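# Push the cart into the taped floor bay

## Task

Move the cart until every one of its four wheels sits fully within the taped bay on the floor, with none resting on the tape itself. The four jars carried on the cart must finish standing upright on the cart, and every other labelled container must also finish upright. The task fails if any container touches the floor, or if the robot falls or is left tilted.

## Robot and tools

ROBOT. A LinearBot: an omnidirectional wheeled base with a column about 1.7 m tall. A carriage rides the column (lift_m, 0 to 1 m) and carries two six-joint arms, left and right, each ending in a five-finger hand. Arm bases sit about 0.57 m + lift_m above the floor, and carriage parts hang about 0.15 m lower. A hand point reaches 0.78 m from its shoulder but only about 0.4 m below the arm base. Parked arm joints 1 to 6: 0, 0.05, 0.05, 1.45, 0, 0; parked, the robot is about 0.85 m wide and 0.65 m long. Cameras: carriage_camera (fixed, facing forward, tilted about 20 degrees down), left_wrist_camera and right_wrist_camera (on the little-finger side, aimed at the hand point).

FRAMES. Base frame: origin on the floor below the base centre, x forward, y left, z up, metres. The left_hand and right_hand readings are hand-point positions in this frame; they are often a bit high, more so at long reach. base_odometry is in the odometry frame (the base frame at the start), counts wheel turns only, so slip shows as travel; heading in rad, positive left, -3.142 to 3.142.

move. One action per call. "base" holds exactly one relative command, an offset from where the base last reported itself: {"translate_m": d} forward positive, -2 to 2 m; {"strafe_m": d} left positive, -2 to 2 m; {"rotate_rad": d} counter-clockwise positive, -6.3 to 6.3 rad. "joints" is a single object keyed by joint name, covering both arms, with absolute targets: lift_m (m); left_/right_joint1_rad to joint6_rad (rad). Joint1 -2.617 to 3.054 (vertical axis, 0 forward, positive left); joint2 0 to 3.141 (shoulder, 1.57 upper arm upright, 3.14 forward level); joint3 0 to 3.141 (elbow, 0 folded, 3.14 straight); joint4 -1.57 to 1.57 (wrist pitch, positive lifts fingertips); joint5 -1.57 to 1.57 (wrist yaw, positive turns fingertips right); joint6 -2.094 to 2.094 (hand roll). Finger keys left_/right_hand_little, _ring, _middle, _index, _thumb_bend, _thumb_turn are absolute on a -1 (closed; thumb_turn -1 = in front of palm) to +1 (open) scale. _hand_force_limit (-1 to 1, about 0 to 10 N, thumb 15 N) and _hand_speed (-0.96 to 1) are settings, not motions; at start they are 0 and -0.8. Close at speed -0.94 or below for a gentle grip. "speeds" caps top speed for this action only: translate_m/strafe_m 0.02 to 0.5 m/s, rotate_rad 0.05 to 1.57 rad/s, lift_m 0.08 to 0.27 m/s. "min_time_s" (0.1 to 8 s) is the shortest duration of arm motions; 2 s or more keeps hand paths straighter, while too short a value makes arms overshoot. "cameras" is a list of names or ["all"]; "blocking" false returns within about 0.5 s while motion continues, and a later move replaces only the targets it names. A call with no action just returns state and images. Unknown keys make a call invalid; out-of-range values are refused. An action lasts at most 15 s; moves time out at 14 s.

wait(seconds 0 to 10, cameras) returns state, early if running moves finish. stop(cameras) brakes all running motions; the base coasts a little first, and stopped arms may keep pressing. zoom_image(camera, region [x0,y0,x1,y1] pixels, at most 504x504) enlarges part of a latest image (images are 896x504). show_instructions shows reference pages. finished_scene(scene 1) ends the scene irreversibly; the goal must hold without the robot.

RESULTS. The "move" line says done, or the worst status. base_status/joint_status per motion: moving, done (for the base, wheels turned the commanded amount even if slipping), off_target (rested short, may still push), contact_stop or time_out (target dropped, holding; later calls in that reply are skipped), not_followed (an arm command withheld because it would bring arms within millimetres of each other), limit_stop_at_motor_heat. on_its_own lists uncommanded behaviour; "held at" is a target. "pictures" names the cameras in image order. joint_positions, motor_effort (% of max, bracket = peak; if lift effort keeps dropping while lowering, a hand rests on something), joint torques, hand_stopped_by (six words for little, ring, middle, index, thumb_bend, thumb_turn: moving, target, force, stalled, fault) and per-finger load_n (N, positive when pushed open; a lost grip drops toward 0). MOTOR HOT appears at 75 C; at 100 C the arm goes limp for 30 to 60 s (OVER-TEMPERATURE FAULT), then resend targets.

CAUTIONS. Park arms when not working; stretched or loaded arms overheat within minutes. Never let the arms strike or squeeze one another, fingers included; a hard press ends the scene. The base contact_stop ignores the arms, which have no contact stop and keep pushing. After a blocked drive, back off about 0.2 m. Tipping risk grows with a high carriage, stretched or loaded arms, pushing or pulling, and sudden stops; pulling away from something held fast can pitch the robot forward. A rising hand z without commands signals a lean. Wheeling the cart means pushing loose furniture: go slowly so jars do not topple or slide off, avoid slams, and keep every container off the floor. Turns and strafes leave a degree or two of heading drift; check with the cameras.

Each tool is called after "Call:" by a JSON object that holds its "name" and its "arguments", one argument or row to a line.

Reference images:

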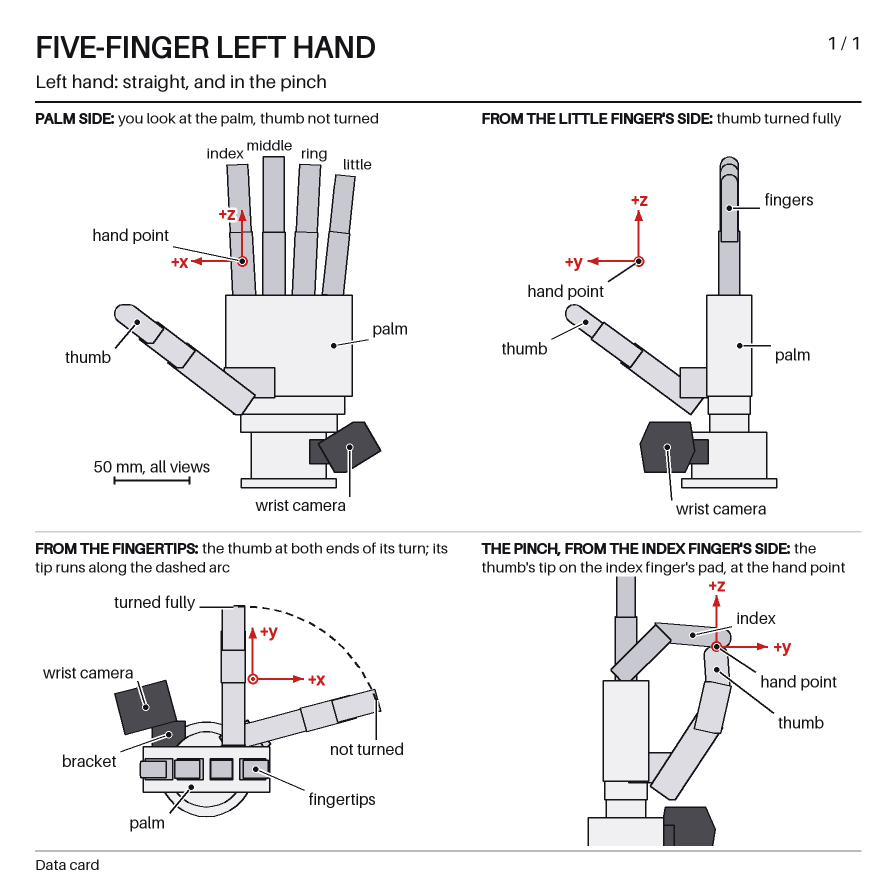

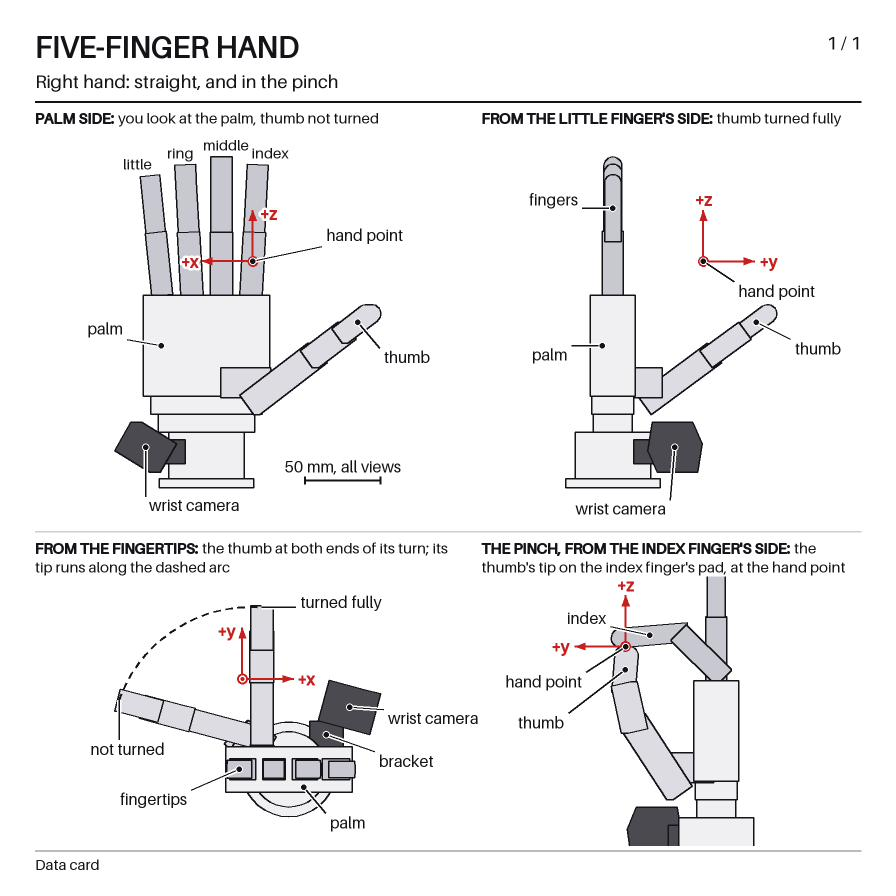

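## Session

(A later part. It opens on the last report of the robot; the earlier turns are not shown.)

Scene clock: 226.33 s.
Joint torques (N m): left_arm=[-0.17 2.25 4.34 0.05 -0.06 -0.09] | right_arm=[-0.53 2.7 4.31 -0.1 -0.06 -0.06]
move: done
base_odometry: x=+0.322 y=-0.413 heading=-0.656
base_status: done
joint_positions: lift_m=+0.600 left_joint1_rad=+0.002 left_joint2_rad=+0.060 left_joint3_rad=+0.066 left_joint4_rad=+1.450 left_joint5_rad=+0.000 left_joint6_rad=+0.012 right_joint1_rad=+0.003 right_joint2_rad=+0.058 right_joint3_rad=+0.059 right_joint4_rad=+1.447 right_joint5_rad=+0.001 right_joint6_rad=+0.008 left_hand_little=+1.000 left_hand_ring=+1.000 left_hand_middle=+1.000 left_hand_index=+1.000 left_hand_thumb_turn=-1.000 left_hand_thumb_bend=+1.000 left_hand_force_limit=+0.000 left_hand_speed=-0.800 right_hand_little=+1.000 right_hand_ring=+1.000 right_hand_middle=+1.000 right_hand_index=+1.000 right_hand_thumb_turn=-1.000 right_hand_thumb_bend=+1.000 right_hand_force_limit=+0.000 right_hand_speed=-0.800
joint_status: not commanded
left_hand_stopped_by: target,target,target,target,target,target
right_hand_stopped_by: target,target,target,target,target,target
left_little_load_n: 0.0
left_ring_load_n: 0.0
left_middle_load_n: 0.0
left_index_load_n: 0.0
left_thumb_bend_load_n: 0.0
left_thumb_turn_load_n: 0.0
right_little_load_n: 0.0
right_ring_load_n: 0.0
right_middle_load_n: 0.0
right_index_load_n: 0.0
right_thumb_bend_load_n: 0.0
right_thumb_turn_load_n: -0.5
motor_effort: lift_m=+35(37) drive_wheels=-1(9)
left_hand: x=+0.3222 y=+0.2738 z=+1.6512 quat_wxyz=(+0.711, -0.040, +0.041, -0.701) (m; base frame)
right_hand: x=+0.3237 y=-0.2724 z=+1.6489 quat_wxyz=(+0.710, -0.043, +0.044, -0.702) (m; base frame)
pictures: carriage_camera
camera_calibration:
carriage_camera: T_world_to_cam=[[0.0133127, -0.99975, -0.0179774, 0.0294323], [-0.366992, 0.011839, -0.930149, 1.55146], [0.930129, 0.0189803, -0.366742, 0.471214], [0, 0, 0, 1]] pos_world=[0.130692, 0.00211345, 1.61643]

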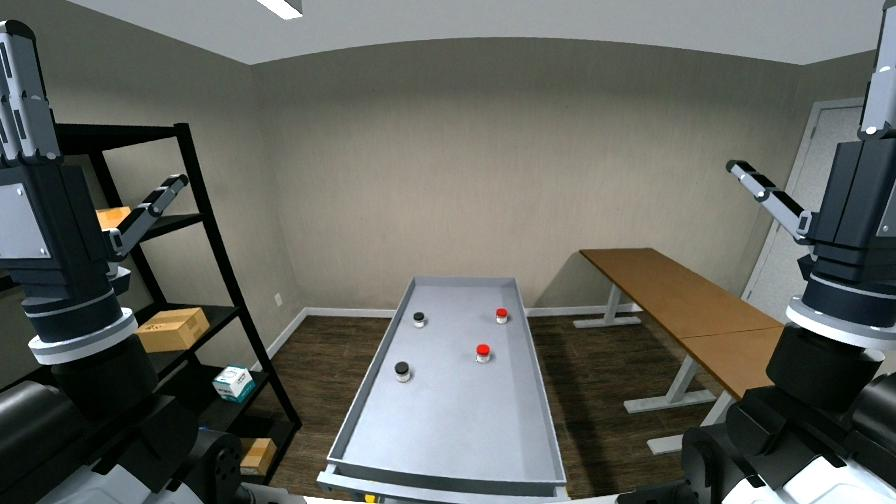

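Call:
{"name": "move", "arguments": {
  "base": {"translate_m": 0.2},
  "speeds": {"translate_m": 0.1},
  "cameras": ["carriage_camera"]
}}

Call:
{"name": "zoom_image", "arguments": {
  "camera": "carriage_camera",
  "region": [300, 250, 600, 504]
}}

Scene clock: 229.77 s.
Joint torques (N m): left_arm=[-0.17 2.24 4.44 0.06 -0.09 -0.12] | right_arm=[-0.54 2.81 4.3 -0.1 -0.06 -0.06]
move: done
base_odometry: x=+0.481 y=-0.534 heading=-0.655
base_status: done
joint_positions: lift_m=+0.600 left_joint1_rad=+0.002 left_joint2_rad=+0.060 left_joint3_rad=+0.065 left_joint4_rad=+1.450 left_joint5_rad=+0.000 left_joint6_rad=+0.012 right_joint1_rad=+0.003 right_joint2_rad=+0.058 right_joint3_rad=+0.059 right_joint4_rad=+1.448 right_joint5_rad=+0.001 right_joint6_rad=+0.008 left_hand_little=+1.000 left_hand_ring=+1.000 left_hand_middle=+1.000 left_hand_index=+1.000 left_hand_thumb_turn=-1.000 left_hand_thumb_bend=+1.000 left_hand_force_limit=+0.000 left_hand_speed=-0.800 right_hand_little=+1.000 right_hand_ring=+1.000 right_hand_middle=+1.000 right_hand_index=+1.000 right_hand_thumb_turn=-1.000 right_hand_thumb_bend=+1.000 right_hand_force_limit=+0.000 right_hand_speed=-0.800
joint_status: not commanded
left_hand_stopped_by: target,target,target,target,target,target
right_hand_stopped_by: target,target,target,target,target,target
left_little_load_n: 0.0
left_ring_load_n: 0.0
left_middle_load_n: 0.0
left_index_load_n: 0.0
left_thumb_bend_load_n: 0.0
left_thumb_turn_load_n: 0.0
right_little_load_n: 0.0
right_ring_load_n: 0.0
right_middle_load_n: 0.0
right_index_load_n: 0.0
right_thumb_bend_load_n: 0.0
right_thumb_turn_load_n: 0.0
motor_effort: lift_m=+36(36) drive_wheels=+3(10)
left_hand: x=+0.3224 y=+0.2738 z=+1.6510 quat_wxyz=(+0.711, -0.041, +0.041, -0.701) (m; base frame)
right_hand: x=+0.3233 y=-0.2724 z=+1.6490 quat_wxyz=(+0.710, -0.042, +0.043, -0.702) (m; base frame)
pictures: carriage_camera
camera_calibration:
carriage_camera: T_world_to_cam=[[0.0133127, -0.99975, -0.0179774, 0.0294323], [-0.366992, 0.011839, -0.930149, 1.55146], [0.930129, 0.0189803, -0.366742, 0.471214], [0, 0, 0, 1]] pos_world=[0.130692, 0.00211345, 1.61643]

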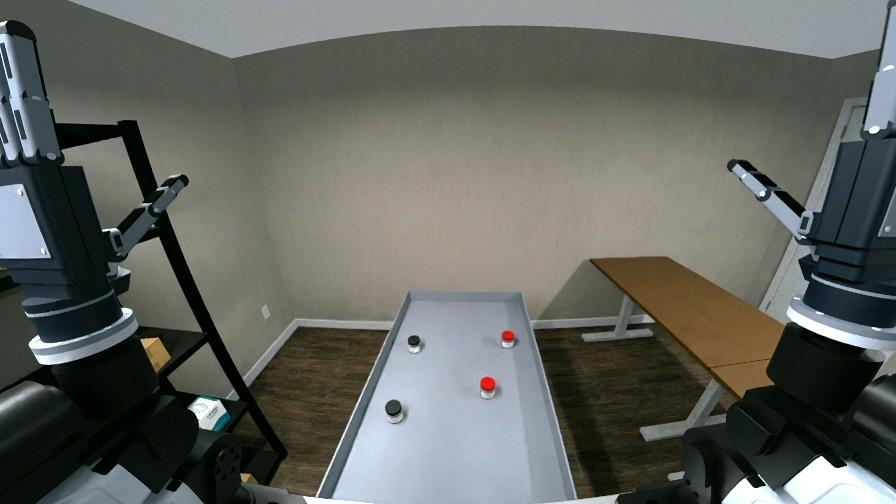

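Scaled by 1.680.

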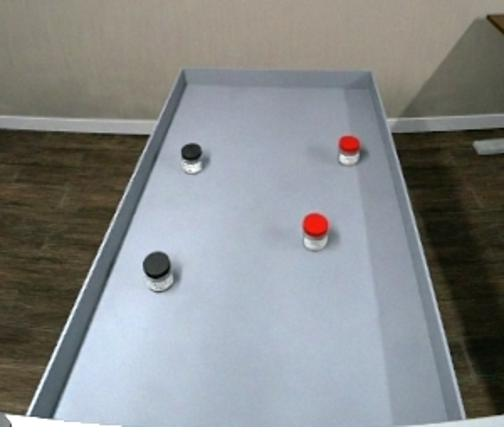

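Call:
{"name": "move", "arguments": {
  "base": {"translate_m": 0.08},
  "speeds": {"translate_m": 0.05},
  "cameras": ["carriage_camera"]
}}

Call:
{"name": "zoom_image", "arguments": {
  "camera": "carriage_camera",
  "region": [300, 250, 600, 504]
}}

Scene clock: 232.20 s.
Joint torques (N m): left_arm=[-0.06 2.24 4.45 0.05 -0.08 -0.11] | right_arm=[-0.53 3 4.36 -0.1 -0.06 -0.07]
move: done
base_odometry: x=+0.544 y=-0.583 heading=-0.655
base_status: done
joint_positions: lift_m=+0.600 left_joint1_rad=+0.002 left_joint2_rad=+0.060 left_joint3_rad=+0.065 left_joint4_rad=+1.451 left_joint5_rad=+0.000 left_joint6_rad=+0.012 right_joint1_rad=+0.003 right_joint2_rad=+0.058 right_joint3_rad=+0.059 right_joint4_rad=+1.449 right_joint5_rad=+0.001 right_joint6_rad=+0.008 left_hand_little=+1.000 left_hand_ring=+1.000 left_hand_middle=+1.000 left_hand_index=+1.000 left_hand_thumb_turn=-1.000 left_hand_thumb_bend=+1.000 left_hand_force_limit=+0.000 left_hand_speed=-0.800 right_hand_little=+1.000 right_hand_ring=+1.000 right_hand_middle=+1.000 right_hand_index=+1.000 right_hand_thumb_turn=-1.000 right_hand_thumb_bend=+1.000 right_hand_force_limit=+0.000 right_hand_speed=-0.800
joint_status: not commanded
left_hand_stopped_by: target,target,target,target,target,target
right_hand_stopped_by: target,target,target,target,target,target
left_little_load_n: 0.0
left_ring_load_n: 0.0
left_middle_load_n: 0.0
left_index_load_n: 0.0
left_thumb_bend_load_n: 0.0
left_thumb_turn_load_n: 0.0
right_little_load_n: 0.0
right_ring_load_n: 0.0
right_middle_load_n: -0.5
right_index_load_n: 0.0
right_thumb_bend_load_n: 0.0
right_thumb_turn_load_n: 0.0
motor_effort: lift_m=+32(36) drive_wheels=+0(11)
left_hand: x=+0.3223 y=+0.2738 z=+1.6510 quat_wxyz=(+0.711, -0.040, +0.041, -0.701) (m; base frame)
right_hand: x=+0.3230 y=-0.2724 z=+1.6492 quat_wxyz=(+0.710, -0.042, +0.043, -0.702) (m; base frame)
pictures: carriage_camera
camera_calibration:
carriage_camera: T_world_to_cam=[[0.0133127, -0.99975, -0.0179774, 0.0294323], [-0.366992, 0.011839, -0.930149, 1.55146], [0.930129, 0.0189803, -0.366742, 0.471214], [0, 0, 0, 1]] pos_world=[0.130692, 0.00211345, 1.61643]

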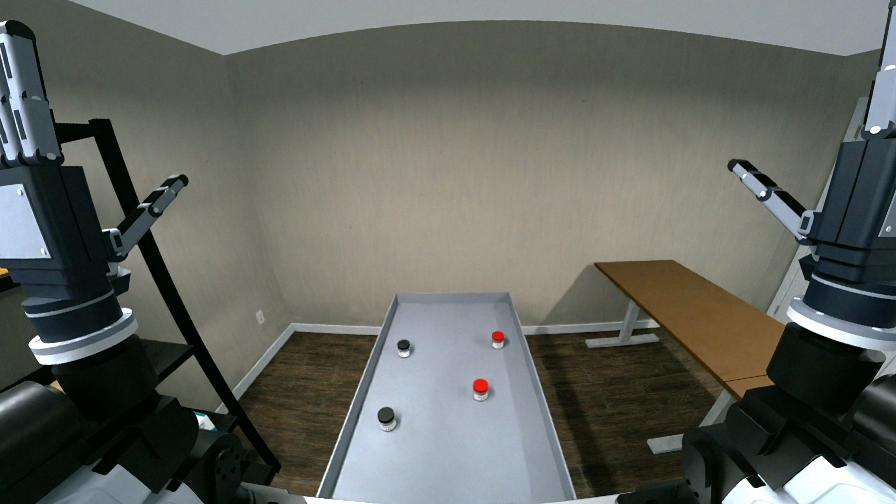

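Scaled by 1.680.

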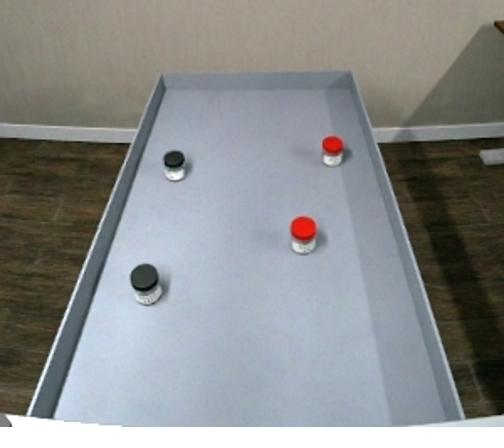

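Call:
{"name": "move", "arguments": {
  "base": {"translate_m": 0.05},
  "speeds": {"translate_m": 0.05},
  "cameras": ["carriage_camera"]
}}

Call:
{"name": "move", "arguments": {
  "base": {"translate_m": -0.6},
  "speeds": {"translate_m": 0.2},
  "cameras": ["carriage_camera"]
}}

Call:
{"name": "zoom_image", "arguments": {
  "camera": "carriage_camera",
  "region": [300, 250, 600, 504]
}}

Scene clock: 234.40 s.
Joint torques (N m): left_arm=[-0.12 2.25 4.45 0.04 -0.07 -0.13] | right_arm=[-0.53 2.88 4.16 -0.07 -0.06 -0.06]
move: done
base_odometry: x=+0.584 y=-0.613 heading=-0.655
base_status: done
joint_positions: lift_m=+0.600 left_joint1_rad=+0.002 left_joint2_rad=+0.060 left_joint3_rad=+0.065 left_joint4_rad=+1.451 left_joint5_rad=+0.000 left_joint6_rad=+0.012 right_joint1_rad=+0.003 right_joint2_rad=+0.058 right_joint3_rad=+0.059 right_joint4_rad=+1.449 right_joint5_rad=+0.001 right_joint6_rad=+0.008 left_hand_little=+1.000 left_hand_ring=+1.000 left_hand_middle=+1.000 left_hand_index=+1.000 left_hand_thumb_turn=-1.000 left_hand_thumb_bend=+1.000 left_hand_force_limit=+0.000 left_hand_speed=-0.800 right_hand_little=+1.000 right_hand_ring=+1.000 right_hand_middle=+1.000 right_hand_index=+1.000 right_hand_thumb_turn=-1.000 right_hand_thumb_bend=+1.000 right_hand_force_limit=+0.000 right_hand_speed=-0.800
joint_status: not commanded
left_hand_stopped_by: target,target,target,target,target,target
right_hand_stopped_by: target,target,target,target,target,target
left_little_load_n: 0.0
left_ring_load_n: 0.0
left_middle_load_n: 0.0
left_index_load_n: 0.0
left_thumb_bend_load_n: 0.0
left_thumb_turn_load_n: 0.0
right_little_load_n: 0.0
right_ring_load_n: 0.0
right_middle_load_n: 0.0
right_index_load_n: 0.0
right_thumb_bend_load_n: 0.0
right_thumb_turn_load_n: 0.0
motor_effort: lift_m=+34(36) drive_wheels=-1(12)
left_hand: x=+0.3223 y=+0.2738 z=+1.6510 quat_wxyz=(+0.711, -0.040, +0.041, -0.701) (m; base frame)
right_hand: x=+0.3230 y=-0.2724 z=+1.6492 quat_wxyz=(+0.710, -0.042, +0.043, -0.702) (m; base frame)
pictures: carriage_camera
camera_calibration:
carriage_camera: T_world_to_cam=[[0.0133127, -0.99975, -0.0179774, 0.0294323], [-0.366992, 0.011839, -0.930149, 1.55146], [0.930129, 0.0189803, -0.366742, 0.471214], [0, 0, 0, 1]] pos_world=[0.130692, 0.00211345, 1.61643]

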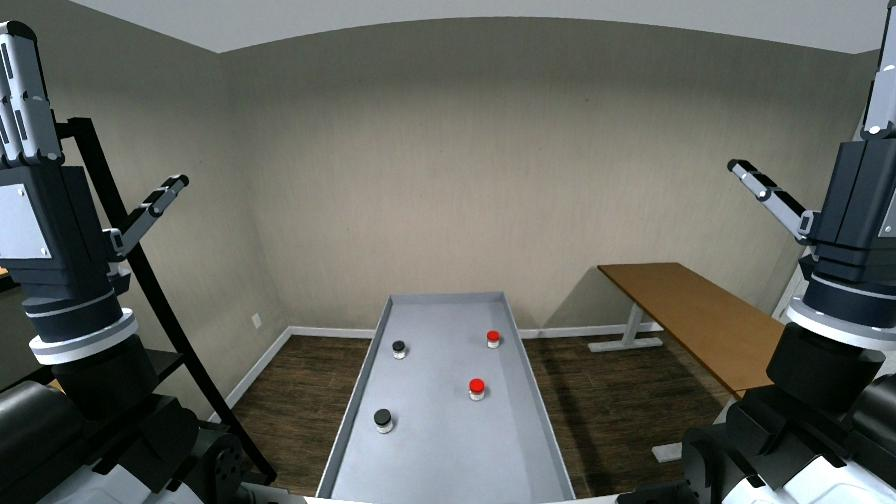

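Scene clock: 238.50 s.
Joint torques (N m): left_arm=[-0.09 2.19 4.57 0.05 -0.07 -0.11] | right_arm=[-0.54 2.76 4.29 -0.11 -0.06 -0.06]
move: done
base_odometry: x=+0.108 y=-0.248 heading=-0.655
base_status: done
joint_positions: lift_m=+0.600 left_joint1_rad=+0.002 left_joint2_rad=+0.060 left_joint3_rad=+0.065 left_joint4_rad=+1.451 left_joint5_rad=+0.000 left_joint6_rad=+0.012 right_joint1_rad=+0.003 right_joint2_rad=+0.058 right_joint3_rad=+0.059 right_joint4_rad=+1.447 right_joint5_rad=+0.001 right_joint6_rad=+0.008 left_hand_little=+1.000 left_hand_ring=+1.000 left_hand_middle=+1.000 left_hand_index=+1.000 left_hand_thumb_turn=-1.000 left_hand_thumb_bend=+1.000 left_hand_force_limit=+0.000 left_hand_speed=-0.800 right_hand_little=+1.000 right_hand_ring=+1.000 right_hand_middle=+1.000 right_hand_index=+1.000 right_hand_thumb_turn=-1.000 right_hand_thumb_bend=+1.000 right_hand_force_limit=+0.000 right_hand_speed=-0.800
joint_status: not commanded
left_hand_stopped_by: target,target,target,target,target,target
right_hand_stopped_by: target,target,target,target,target,target
left_little_load_n: 0.0
left_ring_load_n: 0.0
left_middle_load_n: 0.0
left_index_load_n: 0.0
left_thumb_bend_load_n: 0.0
left_thumb_turn_load_n: 0.0
right_little_load_n: 0.0
right_ring_load_n: 0.0
right_middle_load_n: 0.0
right_index_load_n: 0.0
right_thumb_bend_load_n: 0.0
right_thumb_turn_load_n: 0.0
motor_effort: lift_m=+33(36) drive_wheels=+0(8)
left_hand: x=+0.3223 y=+0.2738 z=+1.6510 quat_wxyz=(+0.711, -0.040, +0.041, -0.701) (m; base frame)
right_hand: x=+0.3236 y=-0.2724 z=+1.6489 quat_wxyz=(+0.710, -0.043, +0.044, -0.702) (m; base frame)
pictures: carriage_camera
camera_calibration:
carriage_camera: T_world_to_cam=[[0.0133127, -0.99975, -0.0179774, 0.0294323], [-0.366992, 0.011839, -0.930149, 1.55146], [0.930129, 0.0189803, -0.366742, 0.471214], [0, 0, 0, 1]] pos_world=[0.130692, 0.00211345, 1.61643]

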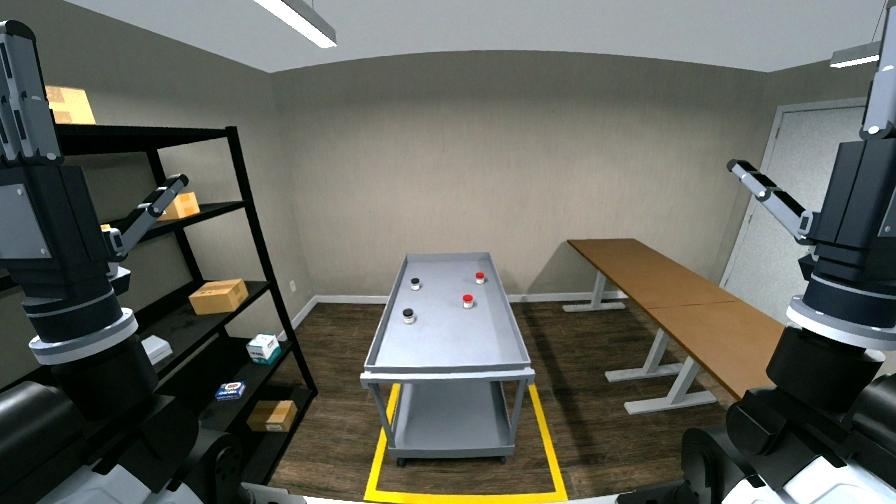

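Scaled by 1.680.

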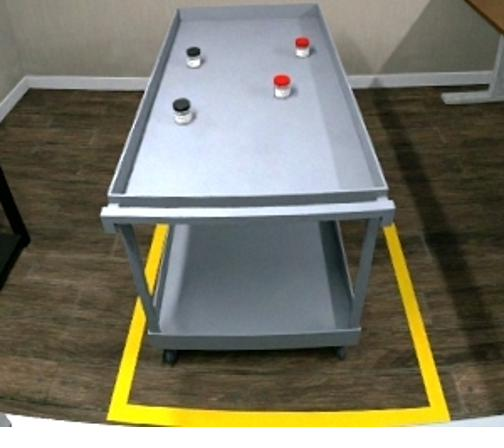

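Call:
{"name": "move", "arguments": {
  "base": {"strafe_m": -0.8},
  "speeds": {"strafe_m": 0.35},
  "cameras": ["carriage_camera"]
}}

Call:
{"name": "zoom_image", "arguments": {
  "camera": "carriage_camera",
  "region": [150, 220, 450, 504]
}}

Scene clock: 244.77 s.
Joint torques (N m): left_arm=[-0.2 2.25 4.45 0.04 -0.06 -0.11] | right_arm=[-0.53 2.88 4.27 -0.09 -0.05 -0.06]
move: done
base_odometry: x=-0.379 y=-0.882 heading=-0.655
base_status: done
joint_positions: lift_m=+0.600 left_joint1_rad=+0.001 left_joint2_rad=+0.060 left_joint3_rad=+0.065 left_joint4_rad=+1.451 left_joint5_rad=-0.001 left_joint6_rad=+0.012 right_joint1_rad=+0.003 right_joint2_rad=+0.058 right_joint3_rad=+0.059 right_joint4_rad=+1.447 right_joint5_rad=+0.000 right_joint6_rad=+0.008 left_hand_little=+1.000 left_hand_ring=+1.000 left_hand_middle=+1.000 left_hand_index=+1.000 left_hand_thumb_turn=-1.000 left_hand_thumb_bend=+1.000 left_hand_force_limit=+0.000 left_hand_speed=-0.800 right_hand_little=+1.000 right_hand_ring=+1.000 right_hand_middle=+1.000 right_hand_index=+1.000 right_hand_thumb_turn=-1.000 right_hand_thumb_bend=+1.000 right_hand_force_limit=+0.000 right_hand_speed=-0.800
joint_status: not commanded
left_hand_stopped_by: target,target,target,target,target,target
right_hand_stopped_by: target,target,target,target,target,target
left_little_load_n: 0.0
left_ring_load_n: 0.0
left_middle_load_n: 0.0
left_index_load_n: 0.0
left_thumb_bend_load_n: 0.0
left_thumb_turn_load_n: 0.0
right_little_load_n: 0.0
right_ring_load_n: 0.0
right_middle_load_n: 0.0
right_index_load_n: 0.0
right_thumb_bend_load_n: 0.0
right_thumb_turn_load_n: 0.0
motor_effort: lift_m=+34(37) drive_wheels=+0(9)
left_hand: x=+0.3222 y=+0.2739 z=+1.6510 quat_wxyz=(+0.710, -0.041, +0.041, -0.701) (m; base frame)
right_hand: x=+0.3236 y=-0.2722 z=+1.6489 quat_wxyz=(+0.710, -0.043, +0.043, -0.702) (m; base frame)
pictures: carriage_camera
camera_calibration:
carriage_camera: T_world_to_cam=[[0.0133127, -0.99975, -0.0179774, 0.0294323], [-0.366992, 0.011839, -0.930149, 1.55146], [0.930129, 0.0189803, -0.366742, 0.471214], [0, 0, 0, 1]] pos_world=[0.130692, 0.00211345, 1.61643]

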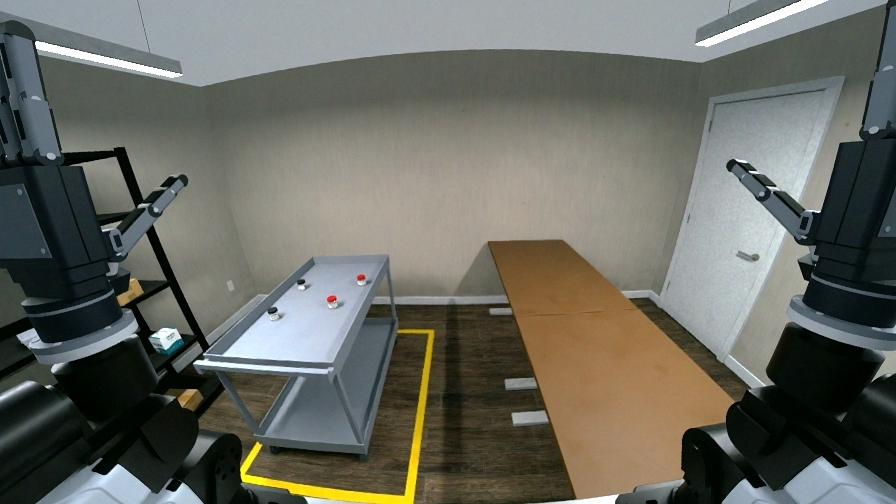

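Scaled by 1.680.

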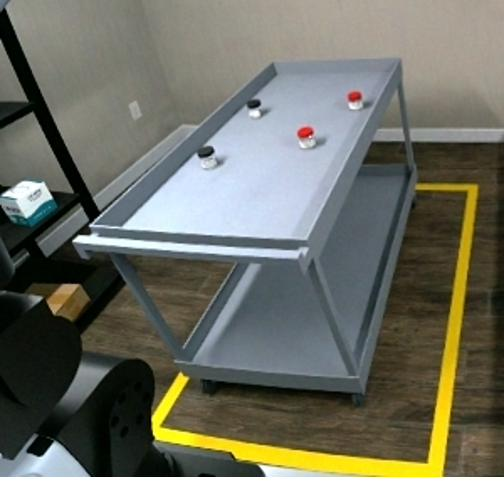

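Call:
{"name": "zoom_image", "arguments": {
  "camera": "carriage_camera",
  "region": [370, 310, 440, 380]
}}

Call:
{"name": "zoom_image", "arguments": {
  "camera": "carriage_camera",
  "region": [230, 420, 450, 504]
}}

Scaled by 7.200.

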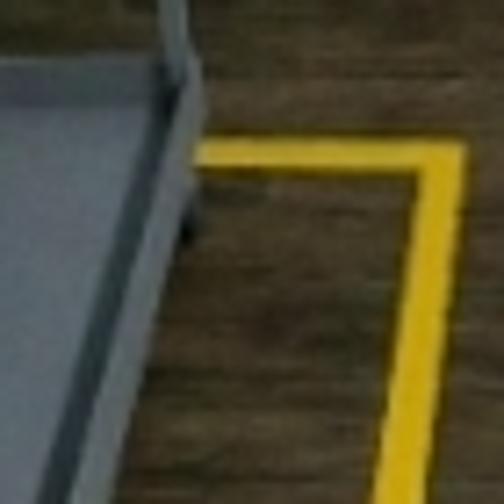

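Scaled by 2.291.

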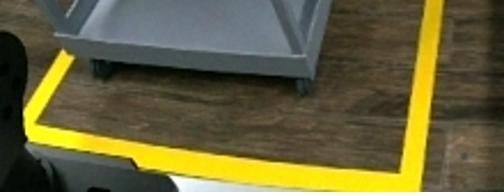

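Call:
{"name": "finished_scene", "arguments": {

}}

The scene is finished: the task was done.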